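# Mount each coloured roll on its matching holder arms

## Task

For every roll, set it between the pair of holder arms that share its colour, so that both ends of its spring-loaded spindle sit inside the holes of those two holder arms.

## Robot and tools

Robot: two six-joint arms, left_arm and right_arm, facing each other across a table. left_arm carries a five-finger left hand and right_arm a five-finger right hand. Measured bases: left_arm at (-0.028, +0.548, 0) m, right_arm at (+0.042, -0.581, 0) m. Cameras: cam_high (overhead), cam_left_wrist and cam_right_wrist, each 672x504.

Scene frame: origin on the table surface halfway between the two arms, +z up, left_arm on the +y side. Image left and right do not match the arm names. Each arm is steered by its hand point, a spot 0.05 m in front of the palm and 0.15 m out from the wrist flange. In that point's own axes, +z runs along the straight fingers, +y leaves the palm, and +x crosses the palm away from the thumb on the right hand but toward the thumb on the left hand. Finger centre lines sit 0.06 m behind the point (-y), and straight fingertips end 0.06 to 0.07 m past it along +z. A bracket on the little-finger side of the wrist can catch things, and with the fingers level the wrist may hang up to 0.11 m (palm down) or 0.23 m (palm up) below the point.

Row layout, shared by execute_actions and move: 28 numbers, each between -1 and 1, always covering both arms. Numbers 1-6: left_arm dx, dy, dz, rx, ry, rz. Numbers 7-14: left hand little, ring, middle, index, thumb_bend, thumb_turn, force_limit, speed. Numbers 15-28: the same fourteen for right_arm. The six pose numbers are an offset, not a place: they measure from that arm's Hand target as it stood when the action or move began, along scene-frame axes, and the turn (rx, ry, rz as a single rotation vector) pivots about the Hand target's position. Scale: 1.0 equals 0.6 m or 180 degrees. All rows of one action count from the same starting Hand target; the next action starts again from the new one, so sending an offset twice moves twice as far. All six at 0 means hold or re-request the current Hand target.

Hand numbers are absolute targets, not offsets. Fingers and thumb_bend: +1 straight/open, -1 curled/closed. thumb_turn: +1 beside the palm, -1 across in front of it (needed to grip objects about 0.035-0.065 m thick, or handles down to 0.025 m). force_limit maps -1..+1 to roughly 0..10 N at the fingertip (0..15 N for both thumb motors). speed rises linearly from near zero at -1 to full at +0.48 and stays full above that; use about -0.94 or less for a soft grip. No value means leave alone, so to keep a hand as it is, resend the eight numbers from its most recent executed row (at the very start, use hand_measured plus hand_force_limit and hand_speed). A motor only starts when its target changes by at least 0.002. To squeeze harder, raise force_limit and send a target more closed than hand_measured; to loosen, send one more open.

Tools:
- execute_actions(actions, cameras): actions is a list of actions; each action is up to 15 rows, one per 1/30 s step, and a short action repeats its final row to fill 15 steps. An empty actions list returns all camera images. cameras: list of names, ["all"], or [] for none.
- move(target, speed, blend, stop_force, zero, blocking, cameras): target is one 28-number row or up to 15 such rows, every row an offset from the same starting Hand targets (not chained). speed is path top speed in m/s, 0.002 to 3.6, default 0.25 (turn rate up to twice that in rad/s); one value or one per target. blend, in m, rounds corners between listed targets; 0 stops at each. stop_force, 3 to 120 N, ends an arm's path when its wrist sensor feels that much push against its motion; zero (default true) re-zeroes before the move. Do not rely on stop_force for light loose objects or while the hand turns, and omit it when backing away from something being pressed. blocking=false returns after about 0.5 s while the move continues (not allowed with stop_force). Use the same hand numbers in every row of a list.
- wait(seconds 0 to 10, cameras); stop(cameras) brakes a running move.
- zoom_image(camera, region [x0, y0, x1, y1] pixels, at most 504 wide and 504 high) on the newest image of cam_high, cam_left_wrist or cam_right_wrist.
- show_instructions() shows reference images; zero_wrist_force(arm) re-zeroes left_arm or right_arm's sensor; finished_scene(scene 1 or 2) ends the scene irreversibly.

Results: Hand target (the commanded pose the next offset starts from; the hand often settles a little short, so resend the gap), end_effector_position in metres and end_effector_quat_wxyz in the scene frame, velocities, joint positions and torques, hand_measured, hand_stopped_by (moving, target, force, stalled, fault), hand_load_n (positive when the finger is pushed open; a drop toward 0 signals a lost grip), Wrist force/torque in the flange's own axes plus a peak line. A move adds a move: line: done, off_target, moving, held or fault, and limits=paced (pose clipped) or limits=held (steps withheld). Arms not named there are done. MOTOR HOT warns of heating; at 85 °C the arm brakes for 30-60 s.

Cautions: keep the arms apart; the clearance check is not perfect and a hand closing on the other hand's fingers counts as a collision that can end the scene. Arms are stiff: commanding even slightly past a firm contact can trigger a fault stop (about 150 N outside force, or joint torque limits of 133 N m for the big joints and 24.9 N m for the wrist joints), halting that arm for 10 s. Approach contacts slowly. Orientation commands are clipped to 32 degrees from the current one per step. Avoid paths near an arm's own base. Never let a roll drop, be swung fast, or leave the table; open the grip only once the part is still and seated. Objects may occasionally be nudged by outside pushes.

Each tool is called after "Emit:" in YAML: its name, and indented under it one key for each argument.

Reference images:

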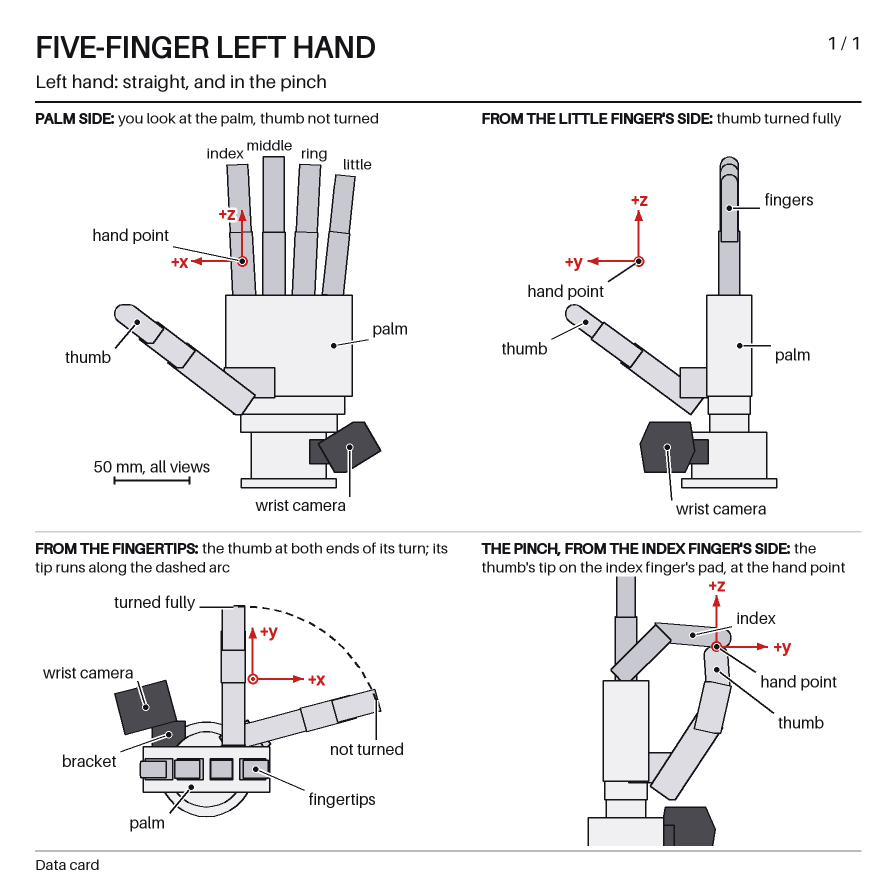

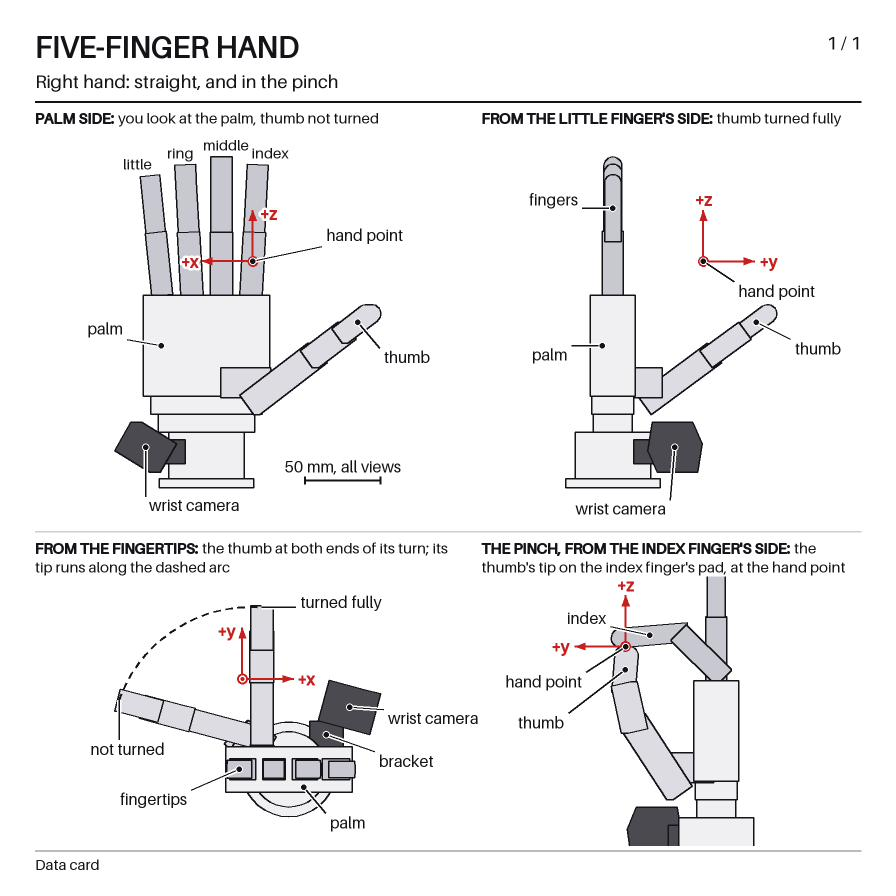

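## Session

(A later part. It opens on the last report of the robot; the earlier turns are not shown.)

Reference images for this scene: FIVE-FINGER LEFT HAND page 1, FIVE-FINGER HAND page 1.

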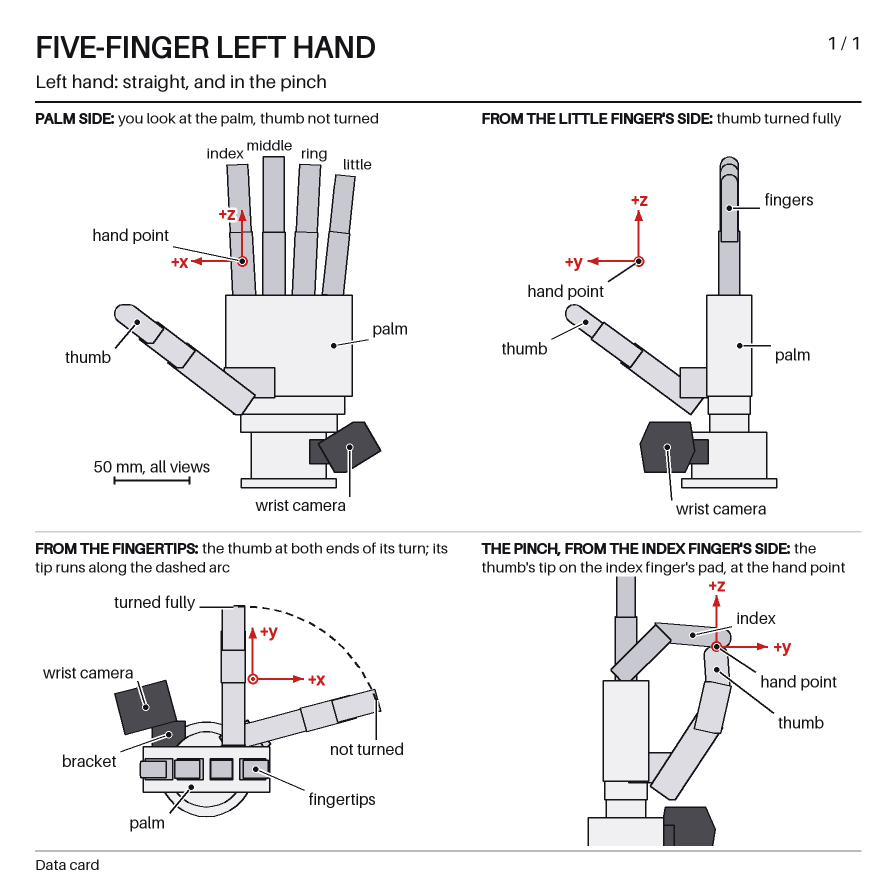

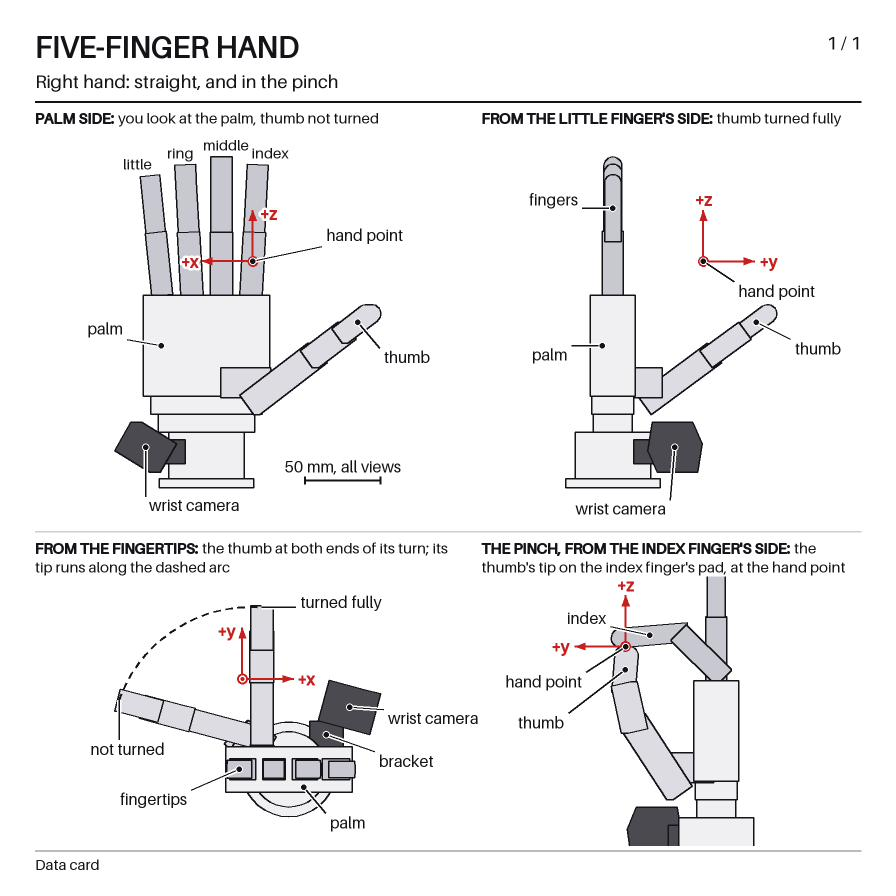

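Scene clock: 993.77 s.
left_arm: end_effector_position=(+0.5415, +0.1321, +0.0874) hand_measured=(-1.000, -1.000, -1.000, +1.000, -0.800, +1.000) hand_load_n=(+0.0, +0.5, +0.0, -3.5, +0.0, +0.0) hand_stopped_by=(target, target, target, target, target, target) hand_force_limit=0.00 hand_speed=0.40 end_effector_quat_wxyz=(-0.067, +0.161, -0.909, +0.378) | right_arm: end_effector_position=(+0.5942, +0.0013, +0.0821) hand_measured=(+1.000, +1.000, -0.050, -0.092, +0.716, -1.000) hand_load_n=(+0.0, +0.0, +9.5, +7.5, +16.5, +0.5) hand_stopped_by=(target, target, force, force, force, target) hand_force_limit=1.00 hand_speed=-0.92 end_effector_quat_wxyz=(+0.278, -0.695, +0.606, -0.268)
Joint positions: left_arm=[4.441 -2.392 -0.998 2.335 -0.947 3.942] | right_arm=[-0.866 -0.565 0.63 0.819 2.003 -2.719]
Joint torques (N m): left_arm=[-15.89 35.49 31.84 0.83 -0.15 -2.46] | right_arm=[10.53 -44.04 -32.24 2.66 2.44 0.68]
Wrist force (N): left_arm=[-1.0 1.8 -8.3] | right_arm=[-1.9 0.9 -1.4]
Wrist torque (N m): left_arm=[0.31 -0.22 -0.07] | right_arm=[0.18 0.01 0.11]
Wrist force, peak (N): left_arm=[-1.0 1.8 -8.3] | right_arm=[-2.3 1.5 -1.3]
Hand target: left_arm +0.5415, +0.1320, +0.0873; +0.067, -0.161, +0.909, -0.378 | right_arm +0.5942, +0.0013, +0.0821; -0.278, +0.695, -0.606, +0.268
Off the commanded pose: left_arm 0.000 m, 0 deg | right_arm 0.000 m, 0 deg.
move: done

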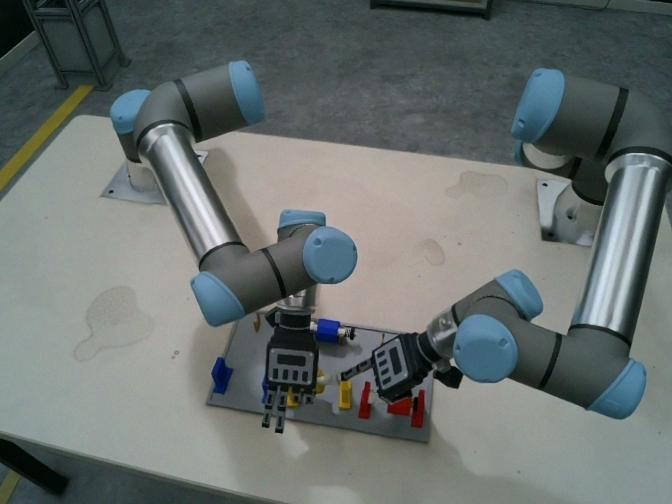

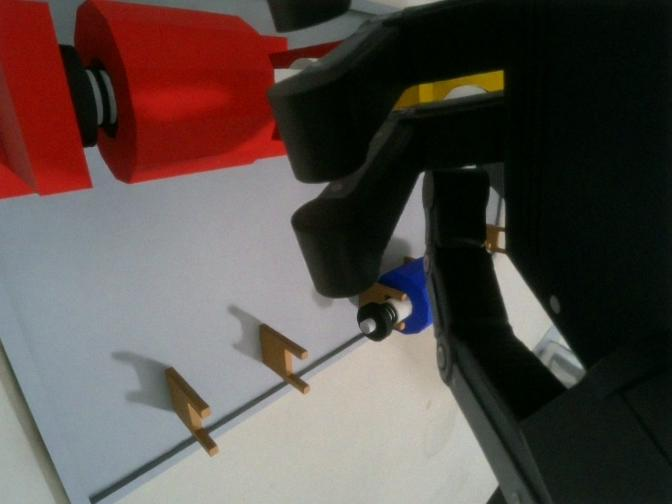

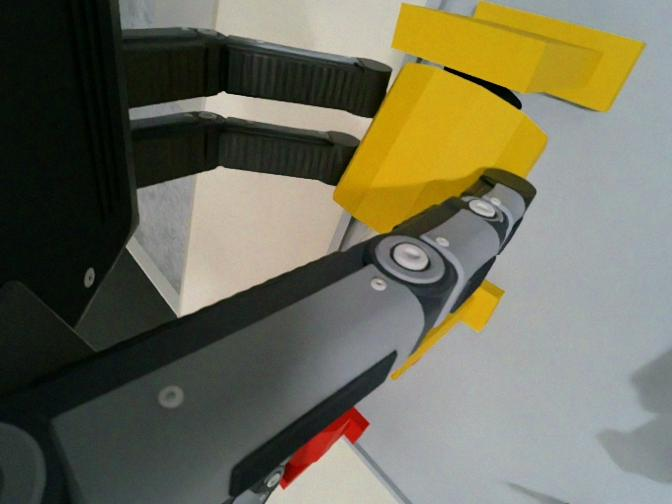

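Emit:
move:
  target: [0.0007,-0.0055,-0.0022,0,0,0,-1,-1,-1,1,-0.8,1,0,0.4,0,0,0,0,0,0,1,1,-0.73,-0.7,-0.36,-1,1.0,-0.92]
  speed: 0.01
  cameras: ["cam_high"]

Emit:
zoom_image:
  camera: "cam_high"
  region: [310, 350, 370, 410]

Scene clock: 994.63 s.
left_arm: end_effector_position=(+0.5419, +0.1289, +0.0860) hand_measured=(-1.000, -1.000, -1.000, +1.000, -0.800, +1.000) hand_load_n=(+0.0, +0.0, +0.0, -4.5, +0.0, +0.0) hand_stopped_by=(target, target, target, target, target, target) hand_force_limit=0.00 hand_speed=0.40 end_effector_quat_wxyz=(-0.067, +0.161, -0.909, +0.378) | right_arm: end_effector_position=(+0.5942, +0.0013, +0.0821) hand_measured=(+1.000, +1.000, -0.050, -0.092, +0.716, -1.000) hand_load_n=(+0.0, +0.0, +10.0, +7.0, +16.5, +0.0) hand_stopped_by=(target, target, force, force, force, target) hand_force_limit=1.00 hand_speed=-0.92 end_effector_quat_wxyz=(+0.278, -0.695, +0.606, -0.268)
Joint positions: left_arm=[4.436 -2.397 -0.991 2.336 -0.949 3.937] | right_arm=[-0.866 -0.565 0.63 0.819 2.003 -2.719]
Joint torques (N m): left_arm=[-15.69 36.81 33.13 1.11 0.17 -2.43] | right_arm=[9.74 -45.35 -32.22 2.49 2.31 0.46]
Wrist force (N): left_arm=[-0.8 2.2 -9.6] | right_arm=[-1.9 1.0 -1.1]
Wrist torque (N m): left_arm=[0.33 -0.28 -0.05] | right_arm=[0.19 0.02 0.09]
Wrist force, peak (N): left_arm=[-1.0 2.3 -9.7] | right_arm=[-2.1 1.1 -1.3]
Hand target: left_arm +0.5419, +0.1287, +0.0860; +0.067, -0.161, +0.909, -0.378 | right_arm +0.5942, +0.0013, +0.0821; -0.278, +0.695, -0.606, +0.268
Off the commanded pose: left_arm 0.000 m, 0 deg | right_arm 0.000 m, 0 deg.
move: done
Images, in order (width x height): cam_high 672x504.

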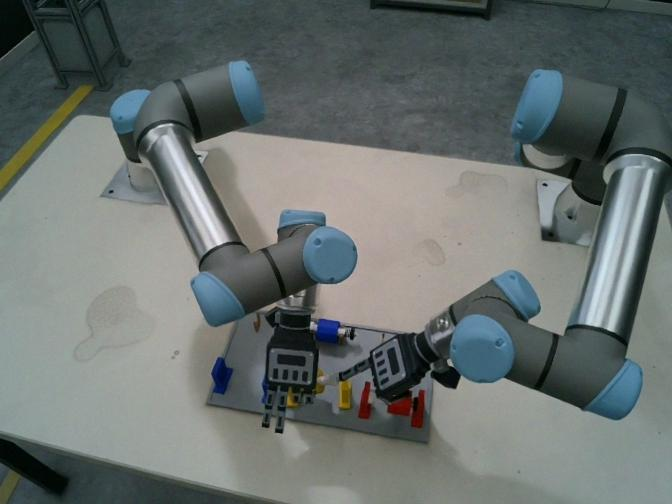

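Scaled by 8.400 from the camera's 672x504 image, which has a finer 960x720 frame.

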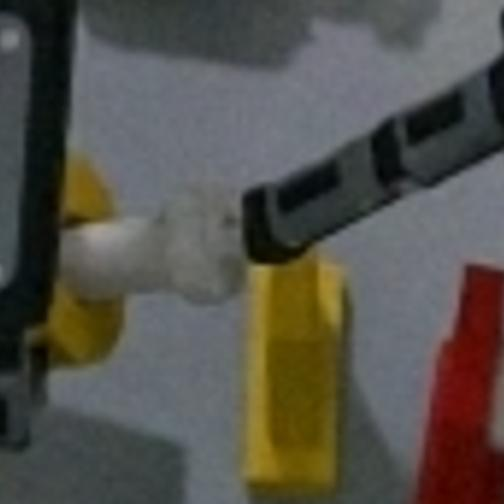

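Emit:
move:
  target: [0.0001,0.0003,-0.0047,0,0,0,-1,-1,-1,1,-0.8,1,0,0.4,-0.0001,0.0006,-0.0023,-0.0096,-0.0011,0,1,1,-0.73,-0.7,-0.36,-1,1.0,-0.92]
  speed: 0.008

Emit:
move:
  target: [0.0000,0.0012,-0.0046,0,0,0,-1,-1,-1,1,-0.8,1,0,0.4,-0.0001,0.0007,-0.0023,-0.0096,-0.0011,0,1,1,-0.73,-0.7,-0.36,-1,1.0,-0.92]
  speed: 0.008
  cameras: ["all"]

Emit:
zoom_image:
  camera: "cam_high"
  region: [310, 350, 370, 410]

Emit:
zoom_image:
  camera: "cam_right_wrist"
  region: [420, 0, 580, 120]

Scene clock: 997.80 s.
left_arm: end_effector_position=(+0.5420, +0.1289, +0.0832) hand_measured=(-1.000, -1.000, -1.000, +1.000, -0.800, +1.000) hand_load_n=(+0.0, +0.0, +0.0, -5.0, +0.0, +0.0) hand_stopped_by=(target, target, target, target, target, target) hand_force_limit=0.00 hand_speed=0.40 end_effector_quat_wxyz=(-0.067, +0.161, -0.909, +0.378) | right_arm: end_effector_position=(+0.5942, +0.0016, +0.0807) hand_measured=(+1.000, +1.000, -0.050, -0.092, +0.716, -1.000) hand_load_n=(+0.0, -0.5, +9.0, +7.0, +16.5, +2.5) hand_stopped_by=(target, target, force, force, force, target) hand_force_limit=1.00 hand_speed=-0.92 end_effector_quat_wxyz=(+0.269, -0.699, +0.602, -0.278)
Joint positions: left_arm=[4.436 -2.399 -0.995 2.342 -0.949 3.937] | right_arm=[-0.857 -0.541 0.587 0.85 2.027 -2.729]
Joint torques (N m): left_arm=[7.29 34.87 5.18 1.07 3.01 2.33] | right_arm=[8.18 -39.77 -27.07 4.24 4.02 -2.47]
Wrist force (N): left_arm=[-1.3 2.9 -10.2] | right_arm=[-8.8 -6.1 -4.9]
Wrist torque (N m): left_arm=[0.36 -0.28 -0.10] | right_arm=[-0.02 0.06 0.11]
Wrist force, peak (N): left_arm=[-1.4 3.0 -10.2] | right_arm=[-8.7 -6.4 -4.7]
Hand target: left_arm +0.5420, +0.1289, +0.0832; +0.067, -0.161, +0.909, -0.378 | right_arm +0.5942, +0.0016, +0.0807; -0.269, +0.699, -0.602, +0.278
Off the commanded pose: left_arm 0.000 m, 0 deg | right_arm 0.000 m, 0 deg.
move: done

Scene clock: 1000.03 s.
left_arm: end_effector_position=(+0.5420, +0.1296, +0.0804) hand_measured=(-1.000, -1.000, -1.000, +1.000, -0.800, +1.000) hand_load_n=(+0.0, +0.0, +0.0, -7.5, +0.0, +0.0) hand_stopped_by=(target, target, target, target, target, target) hand_force_limit=0.00 hand_speed=0.40 end_effector_quat_wxyz=(-0.067, +0.161, -0.909, +0.378) | right_arm: end_effector_position=(+0.5941, +0.0020, +0.0793) hand_measured=(+1.000, +1.000, -0.050, -0.092, +0.716, -1.000) hand_load_n=(+0.0, +0.0, +8.5, +7.0, +16.0, +3.0) hand_stopped_by=(target, target, force, force, force, target) hand_force_limit=1.00 hand_speed=-0.92 end_effector_quat_wxyz=(+0.259, -0.702, +0.597, -0.288)
Joint positions: left_arm=[4.437 -2.4 -1 2.348 -0.949 3.938] | right_arm=[-0.849 -0.514 0.539 0.883 2.052 -2.738]
Joint torques (N m): left_arm=[6.38 35.3 5.86 1.44 3.35 2.29] | right_arm=[7.46 -40.63 -29.12 4.48 4.31 -2.22]
Wrist force (N): left_arm=[-1.6 4.5 -13.7] | right_arm=[-8.6 -5.5 -4.9]
Wrist torque (N m): left_arm=[0.50 -0.33 -0.26] | right_arm=[-0.04 0.06 0.13]
Wrist force, peak (N): left_arm=[-1.6 4.7 -13.7] | right_arm=[-9.4 -6.7 -5.5]
Hand target: left_arm +0.5420, +0.1296, +0.0804; +0.067, -0.161, +0.909, -0.378 | right_arm +0.5941, +0.0020, +0.0793; -0.259, +0.702, -0.597, +0.288
Off the commanded pose: left_arm 0.000 m, 0 deg | right_arm 0.000 m, 0 deg.
move: done

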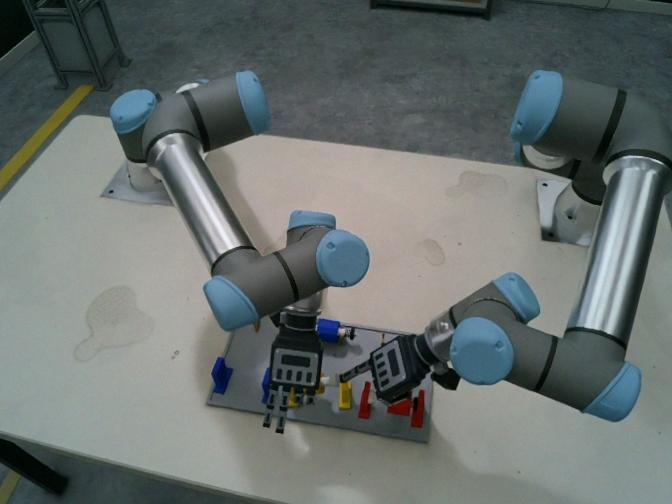

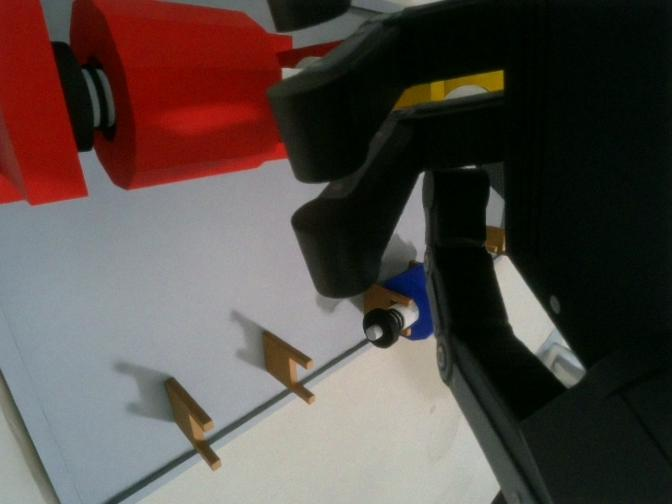

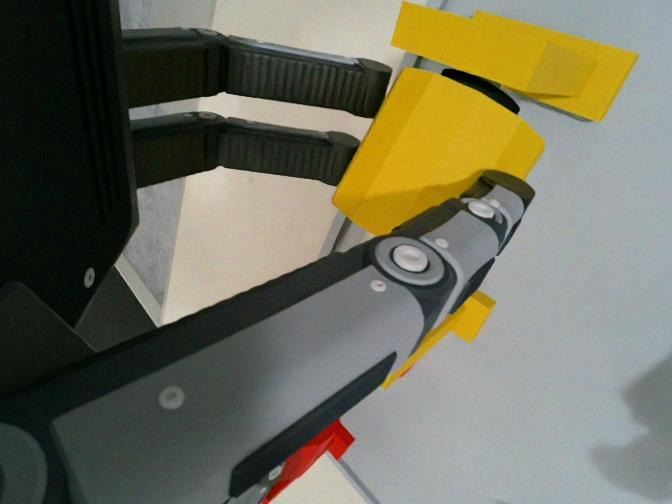

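Scaled by 8.400 from the camera's 672x504 image, which has a finer 960x720 frame.

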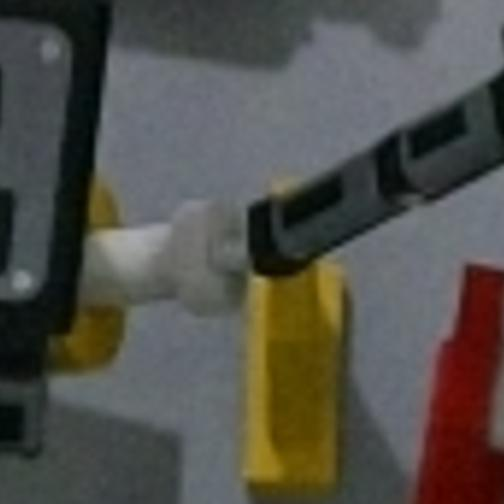

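Scaled by 3.150 from the camera's 672x504 image, which has a finer 960x720 frame.

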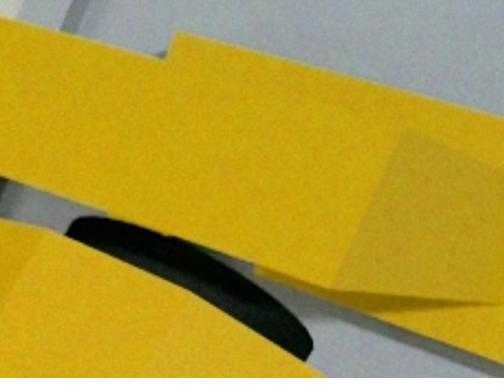

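Emit:
move:
  target: [0,0,0,0,0,0,-1,-1,-1,1,-0.8,1,0,0.4,0,0.0010,0.0008,0,0,0,1,1,-0.73,-0.7,-0.36,-1,1.0,-0.92]
  speed: 0.005

Scene clock: 1003.30 s.
left_arm: end_effector_position=(+0.5420, +0.1296, +0.0804) hand_measured=(-1.000, -1.000, -1.000, +1.000, -0.800, +1.000) hand_load_n=(+0.0, +0.0, +0.0, -8.0, +0.0, +0.0) hand_stopped_by=(target, target, target, target, target, target) hand_force_limit=0.00 hand_speed=0.40 end_effector_quat_wxyz=(-0.067, +0.161, -0.909, +0.378) | right_arm: end_effector_position=(+0.5941, +0.0026, +0.0798) hand_measured=(+1.000, +1.000, -0.050, -0.092, +0.716, -1.000) hand_load_n=(+0.0, +0.0, +9.0, +7.0, +15.5, +1.0) hand_stopped_by=(target, target, force, force, force, target) hand_force_limit=1.00 hand_speed=-0.92 end_effector_quat_wxyz=(+0.259, -0.702, +0.597, -0.288)
Joint positions: left_arm=[4.437 -2.4 -1 2.348 -0.949 3.938] | right_arm=[-0.848 -0.511 0.534 0.887 2.053 -2.738]
Joint torques (N m): left_arm=[4.53 34.79 5.77 1.55 3.25 2.37] | right_arm=[11.08 -44.99 -33.54 2.73 3.16 1.47]
Wrist force (N): left_arm=[-1.6 4.9 -14.7] | right_arm=[-1.9 1.1 -0.7]
Wrist torque (N m): left_arm=[0.58 -0.29 -0.26] | right_arm=[0.17 0.06 0.08]
Wrist force, peak (N): left_arm=[-1.7 4.7 -14.9] | right_arm=[-9.0 -5.1 -5.3]
Hand target: left_arm +0.5420, +0.1296, +0.0804; +0.067, -0.161, +0.909, -0.378 | right_arm +0.5941, +0.0026, +0.0798; -0.259, +0.702, -0.597, +0.288
Off the commanded pose: left_arm 0.000 m, 0 deg | right_arm 0.000 m, 0 deg.
move: done

Emit:
move:
  target: [0.0000,0.0013,-0.0046,0,0,0,-1,-1,-1,1,-0.8,1,0,0.4,-0.0001,0.0012,-0.0019,-0.0096,-0.0011,0,1,1,-0.73,-0.7,-0.36,-1,1.0,-0.92]
  speed: 0.008
  cameras: ["all"]

Emit:
zoom_image:
  camera: "cam_high"
  region: [310, 350, 370, 410]

Emit:
zoom_image:
  camera: "cam_right_wrist"
  region: [420, 0, 580, 120]

Scene clock: 1014.17 s.
left_arm: end_effector_position=(+0.5420, +0.1304, +0.0777) hand_measured=(-1.000, -1.000, -1.000, +1.000, -0.800, +1.000) hand_load_n=(+0.0, +0.0, +0.0, -9.5, +0.0, +0.0) hand_stopped_by=(target, target, target, target, target, target) hand_force_limit=0.00 hand_speed=0.40 end_effector_quat_wxyz=(-0.067, +0.161, -0.909, +0.378) | right_arm: end_effector_position=(+0.5940, +0.0033, +0.0787) hand_measured=(+1.000, +1.000, -0.050, -0.092, +0.716, -1.000) hand_load_n=(+0.0, +0.0, +9.0, +7.5, +15.0, +2.0) hand_stopped_by=(target, target, force, force, force, target) hand_force_limit=1.00 hand_speed=-0.92 end_effector_quat_wxyz=(+0.250, -0.706, +0.592, -0.298)
Joint positions: left_arm=[4.438 -2.402 -1.005 2.354 -0.948 3.939] | right_arm=[-0.839 -0.48 0.479 0.925 2.077 -2.747]
Joint torques (N m): left_arm=[3.81 34.43 6.09 2.07 3.63 2.36] | right_arm=[11.08 -45.33 -33.16 3.54 3.3 -1.87]
Wrist force (N): left_arm=[-1.9 6.3 -17.4] | right_arm=[-3.8 0.3 -0.9]
Wrist torque (N m): left_arm=[0.68 -0.32 -0.29] | right_arm=[0.20 0.00 0.18]
Wrist force, peak (N): left_arm=[-2.0 6.4 -17.5] | right_arm=[-4.0 0.0 -1.3]
Hand target: left_arm +0.5420, +0.1304, +0.0777; +0.067, -0.161, +0.909, -0.378 | right_arm +0.5940, +0.0034, +0.0787; -0.250, +0.706, -0.592, +0.298
Off the commanded pose: left_arm 0.000 m, 0 deg | right_arm 0.000 m, 0 deg.
move: done

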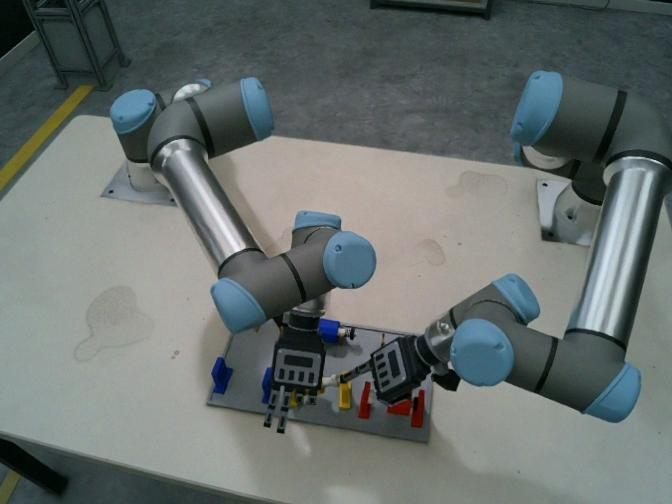

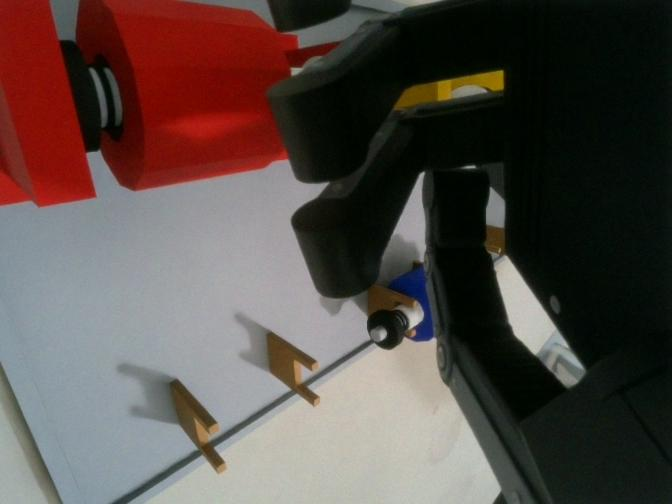

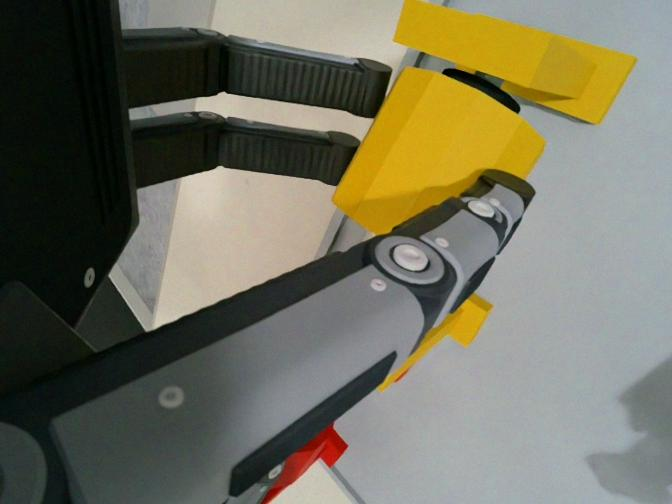

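Scaled by 8.400 from the camera's 672x504 image, which has a finer 960x720 frame.

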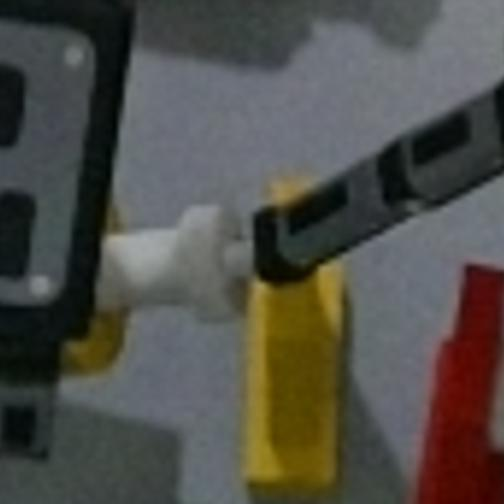

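Scaled by 3.150 from the camera's 672x504 image, which has a finer 960x720 frame.

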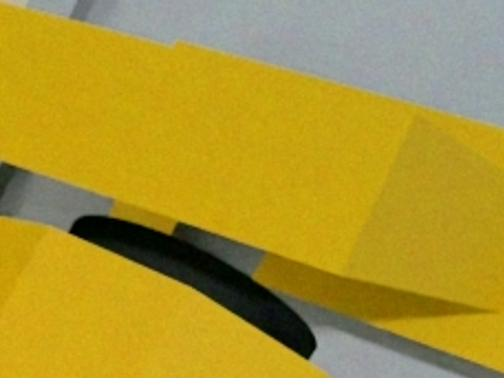

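Emit:
zoom_image:
  camera: "cam_right_wrist"
  region: [435, 55, 535, 125]

Scaled by 5.040 from the camera's 672x504 image, which has a finer 960x720 frame.

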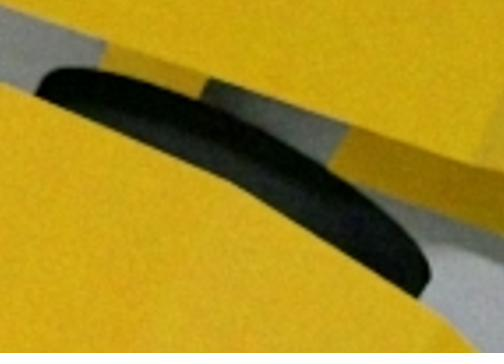

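Emit:
move:
  target: [0.0000,0.0030,0.0010,0,0,0,-1,-1,-1,1,-0.8,1,0,0.4,-0.0025,-0.0003,0,0,0,0,1,1,-0.73,-0.7,-0.36,-1,1.0,-0.92]
  speed: 0.005
  cameras: ["cam_right_wrist","cam_high"]

Emit:
zoom_image:
  camera: "cam_right_wrist"
  region: [435, 55, 535, 125]

Emit:
zoom_image:
  camera: "cam_high"
  region: [310, 350, 370, 410]

Scene clock: 1017.87 s.
left_arm: end_effector_position=(+0.5420, +0.1322, +0.0782) hand_measured=(-1.000, -1.000, -1.000, +1.000, -0.800, +1.000) hand_load_n=(+0.0, +0.0, +0.0, -4.5, +0.0, +0.0) hand_stopped_by=(target, target, target, target, target, target) hand_force_limit=0.00 hand_speed=0.40 end_effector_quat_wxyz=(-0.067, +0.161, -0.909, +0.378) | right_arm: end_effector_position=(+0.5926, +0.0032, +0.0787) hand_measured=(+1.000, +1.000, -0.050, -0.092, +0.716, -1.000) hand_load_n=(+0.0, +0.0, +8.5, +8.5, +13.0, +0.5) hand_stopped_by=(target, target, force, force, force, target) hand_force_limit=1.00 hand_speed=-0.92 end_effector_quat_wxyz=(+0.250, -0.706, +0.592, -0.298)
Joint positions: left_arm=[4.441 -2.399 -1.008 2.353 -0.947 3.942] | right_arm=[-0.838 -0.485 0.488 0.92 2.078 -2.746]
Joint torques (N m): left_arm=[8.87 57.07 5.34 -2.42 2.27 2.31] | right_arm=[13.95 -60.07 -2.36 1.28 3.21 1.26]
Wrist force (N): left_arm=[0.8 1.9 -8.8] | right_arm=[-4.1 -2.9 2.7]
Wrist torque (N m): left_arm=[0.28 -0.15 -0.11] | right_arm=[0.24 -0.01 -0.03]
Wrist force, peak (N): left_arm=[-1.8 6.3 -17.7] | right_arm=[-4.1 -2.9 2.7]
Hand target: left_arm +0.5420, +0.1322, +0.0783; +0.067, -0.161, +0.909, -0.378 | right_arm +0.5925, +0.0032, +0.0787; -0.250, +0.706, -0.592, +0.298
Off the commanded pose: left_arm 0.000 m, 0 deg | right_arm 0.000 m, 0 deg.
move: done
Images, in order (width x height): cam_high 672x504, cam_right_wrist 672x504.

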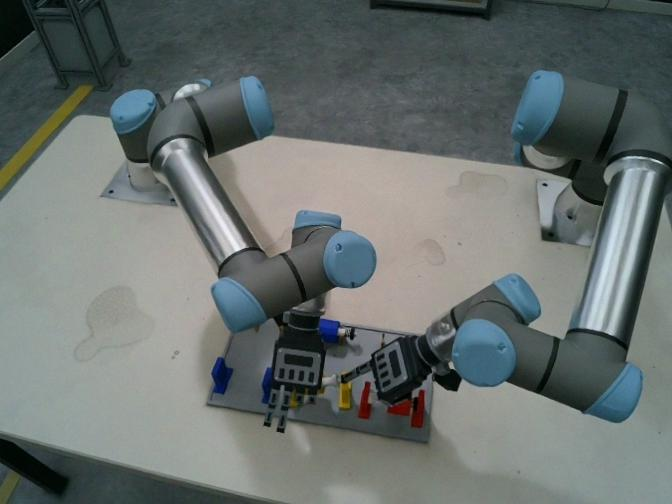

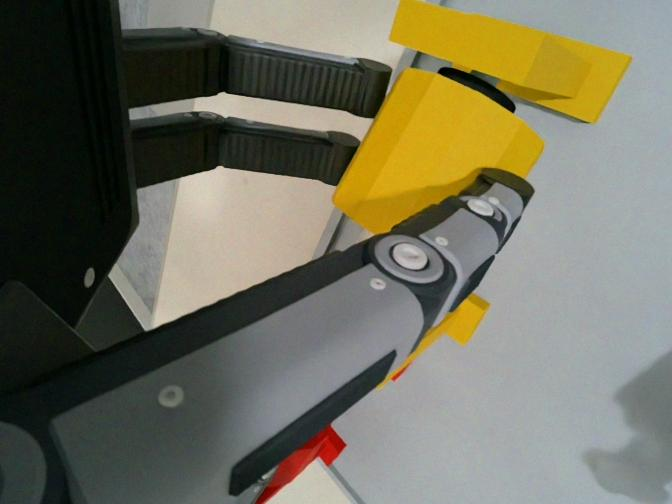

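Scaled by 5.040 from the camera's 672x504 image, which has a finer 960x720 frame.

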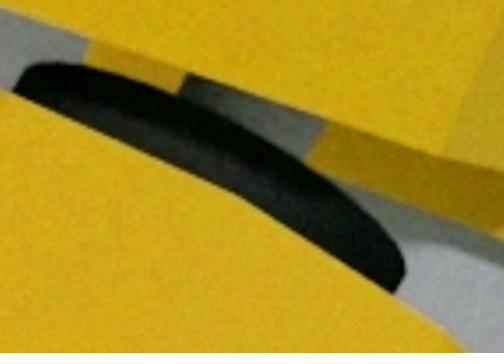

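Scaled by 8.400 from the camera's 672x504 image, which has a finer 960x720 frame.

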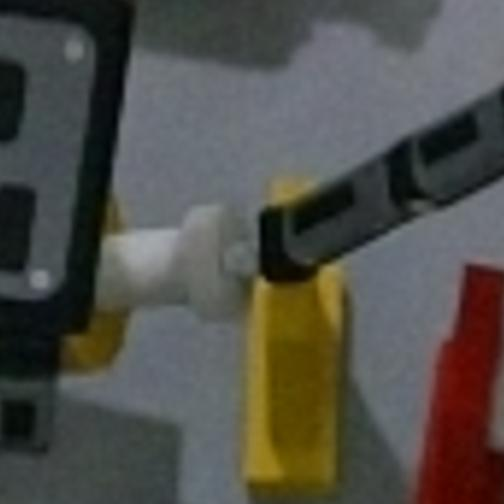

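Emit:
move:
  target: [0,0,0,0,0,0,-1,-1,-1,1,-0.8,1,0,0.4,0.0008,0.0005,-0.0025,0,0,0,1,1,-0.73,-0.7,-0.36,-1,1.0,-0.92]
  speed: 0.005
  cameras: ["cam_right_wrist"]

Emit:
zoom_image:
  camera: "cam_right_wrist"
  region: [435, 55, 535, 125]

Scene clock: 1020.10 s.
left_arm: end_effector_position=(+0.5420, +0.1322, +0.0782) hand_measured=(-1.000, -1.000, -1.000, +1.000, -0.800, +1.000) hand_load_n=(+0.0, +0.0, +0.0, -8.0, +0.0, +0.0) hand_stopped_by=(target, target, target, target, target, target) hand_force_limit=0.00 hand_speed=0.40 end_effector_quat_wxyz=(-0.067, +0.161, -0.909, +0.378) | right_arm: end_effector_position=(+0.5929, +0.0035, +0.0772) hand_measured=(+1.000, +1.000, -0.050, -0.092, +0.710, -1.000) hand_load_n=(+0.0, +0.0, +0.0, +1.5, +1.5, -0.5) hand_stopped_by=(target, target, force, force, force, target) hand_force_limit=1.00 hand_speed=-0.92 end_effector_quat_wxyz=(+0.250, -0.706, +0.592, -0.298)
Joint positions: left_arm=[4.441 -2.399 -1.008 2.353 -0.947 3.942] | right_arm=[-0.838 -0.483 0.487 0.919 2.078 -2.746]
Joint torques (N m): left_arm=[-0.43 56.1 15.55 0.81 2.7 1.53] | right_arm=[-8.02 -40.87 -31.55 -0.18 -1.7 -1.22]
Wrist force (N): left_arm=[-0.1 5.1 -8.5] | right_arm=[0.5 -3.6 -2.3]
Wrist torque (N m): left_arm=[0.20 -0.23 -0.18] | right_arm=[0.08 0.02 -0.06]
Wrist force, peak (N): left_arm=[0.0 4.4 -10.0] | right_arm=[-4.0 -3.4 2.3]
Hand target: left_arm +0.5420, +0.1322, +0.0783; +0.067, -0.161, +0.909, -0.378 | right_arm +0.5930, +0.0035, +0.0772; -0.250, +0.706, -0.592, +0.298
Off the commanded pose: left_arm 0.000 m, 0 deg | right_arm 0.000 m, 0 deg.
move: done
Images, in order (width x height): cam_right_wrist 672x504.

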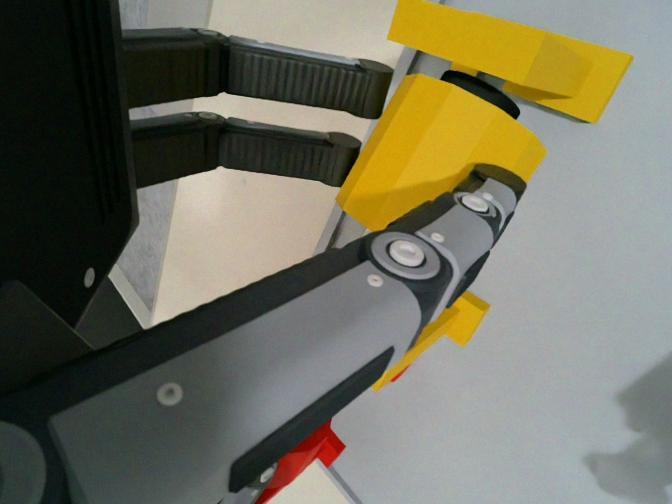

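Scaled by 5.040 from the camera's 672x504 image, which has a finer 960x720 frame.

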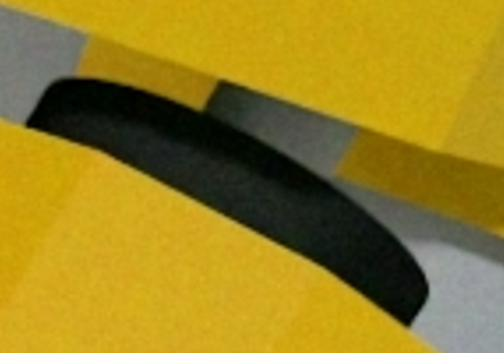

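Emit:
execute_actions:
  actions:
    - [[0,0,0,0,0,0,-1,-1,-1,1,-0.8,1,0,0.4,0,0,0,0,0,0,1,1,-0.78,-0.76,-0.42,-1,1.0,-0.92]]
  cameras: ["cam_right_wrist","cam_high"]

Emit:
zoom_image:
  camera: "cam_right_wrist"
  region: [300, 0, 600, 240]

Scene clock: 1023.50 s.
left_arm: end_effector_position=(+0.5420, +0.1322, +0.0782) hand_measured=(-1.000, -1.000, -1.000, +1.000, -0.800, +1.000) hand_load_n=(+0.0, +0.0, +0.0, +0.0, +0.0, +0.0) hand_stopped_by=(target, target, target, target, target, target) hand_force_limit=0.00 hand_speed=0.40 end_effector_quat_wxyz=(-0.067, +0.161, -0.909, +0.378) | right_arm: end_effector_position=(+0.5930, +0.0035, +0.0772) hand_measured=(+1.000, +1.000, -0.564, -0.760, +0.424, -1.000) hand_load_n=(+0.0, +0.0, +11.5, +0.0, +14.0, +2.0) hand_stopped_by=(target, target, force, target, force, target) hand_force_limit=1.00 hand_speed=-0.92 end_effector_quat_wxyz=(+0.250, -0.706, +0.592, -0.298)
Joint positions: left_arm=[4.441 -2.399 -1.008 2.353 -0.947 3.942] | right_arm=[-0.838 -0.483 0.487 0.919 2.078 -2.746]
Joint torques (N m): left_arm=[-13.06 55.8 31.44 -2.9 -0.7 -0.11] | right_arm=[12.3 -58.79 -32 2.74 2.6 -0.88]
Wrist force (N): left_arm=[0.0 -1.3 -4.1] | right_arm=[-0.1 1.4 0.1]
Wrist torque (N m): left_arm=[0.15 -0.21 -0.18] | right_arm=[0.22 0.00 -0.05]
Wrist force, peak (N): left_arm=[1.0 5.2 -9.9] | right_arm=[0.7 -4.0 -2.5]
Hand target: left_arm +0.5420, +0.1322, +0.0783; +0.067, -0.161, +0.909, -0.378 | right_arm +0.5930, +0.0035, +0.0772; -0.250, +0.706, -0.592, +0.298
Off the commanded pose: left_arm 0.000 m, 0 deg | right_arm 0.000 m, 0 deg.
Step readings (end_effector_position of left_arm | right_arm):
0: (+0.5420, +0.1322, +0.0782) | (+0.5930, +0.0035, +0.0772)
1: (+0.5420, +0.1322, +0.0782) | (+0.5930, +0.0035, +0.0772)
2: (+0.5420, +0.1322, +0.0782) | (+0.5930, +0.0035, +0.0772)
4: (+0.5420, +0.1322, +0.0782) | (+0.5930, +0.0035, +0.0772)
8: (+0.5420, +0.1322, +0.0782) | (+0.5930, +0.0035, +0.0771)
15: (+0.5420, +0.1322, +0.0783) | (+0.5930, +0.0035, +0.0771)
Images, in order (width x height): cam_high 672x504, cam_right_wrist 672x504.

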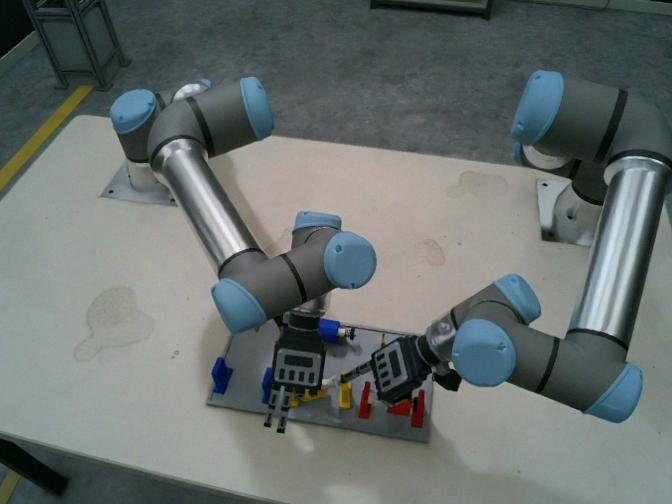

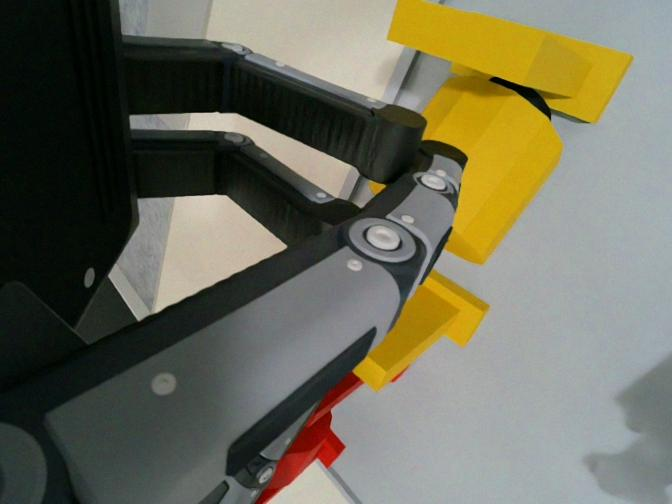

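Scaled by 1.680 from the camera's 672x504 image, which has a finer 960x720 frame.

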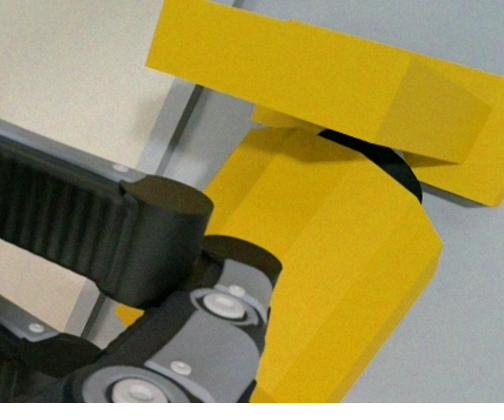

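Emit:
zoom_image:
  camera: "cam_high"
  region: [280, 350, 380, 430]

Emit:
zoom_image:
  camera: "cam_right_wrist"
  region: [340, 60, 580, 300]

Scaled by 5.040 from the camera's 672x504 image, which has a finer 960x720 frame.

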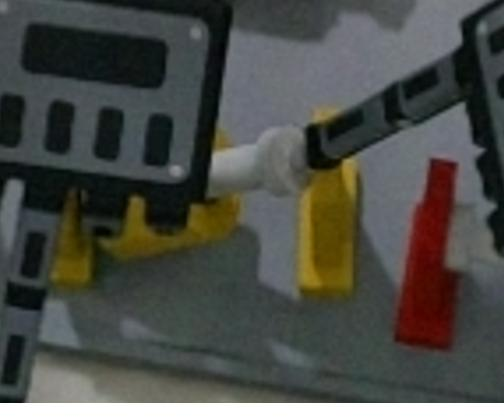

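Scaled by 2.100 from the camera's 672x504 image, which has a finer 960x720 frame.

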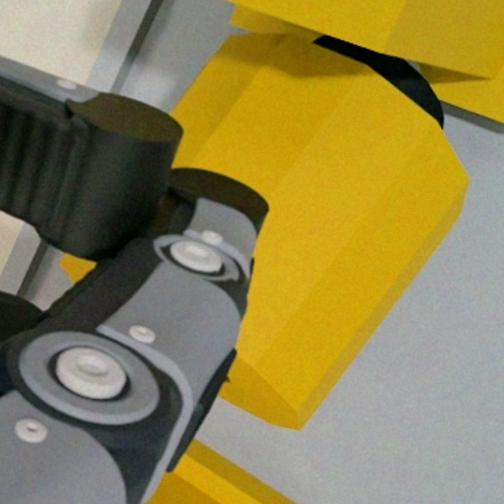

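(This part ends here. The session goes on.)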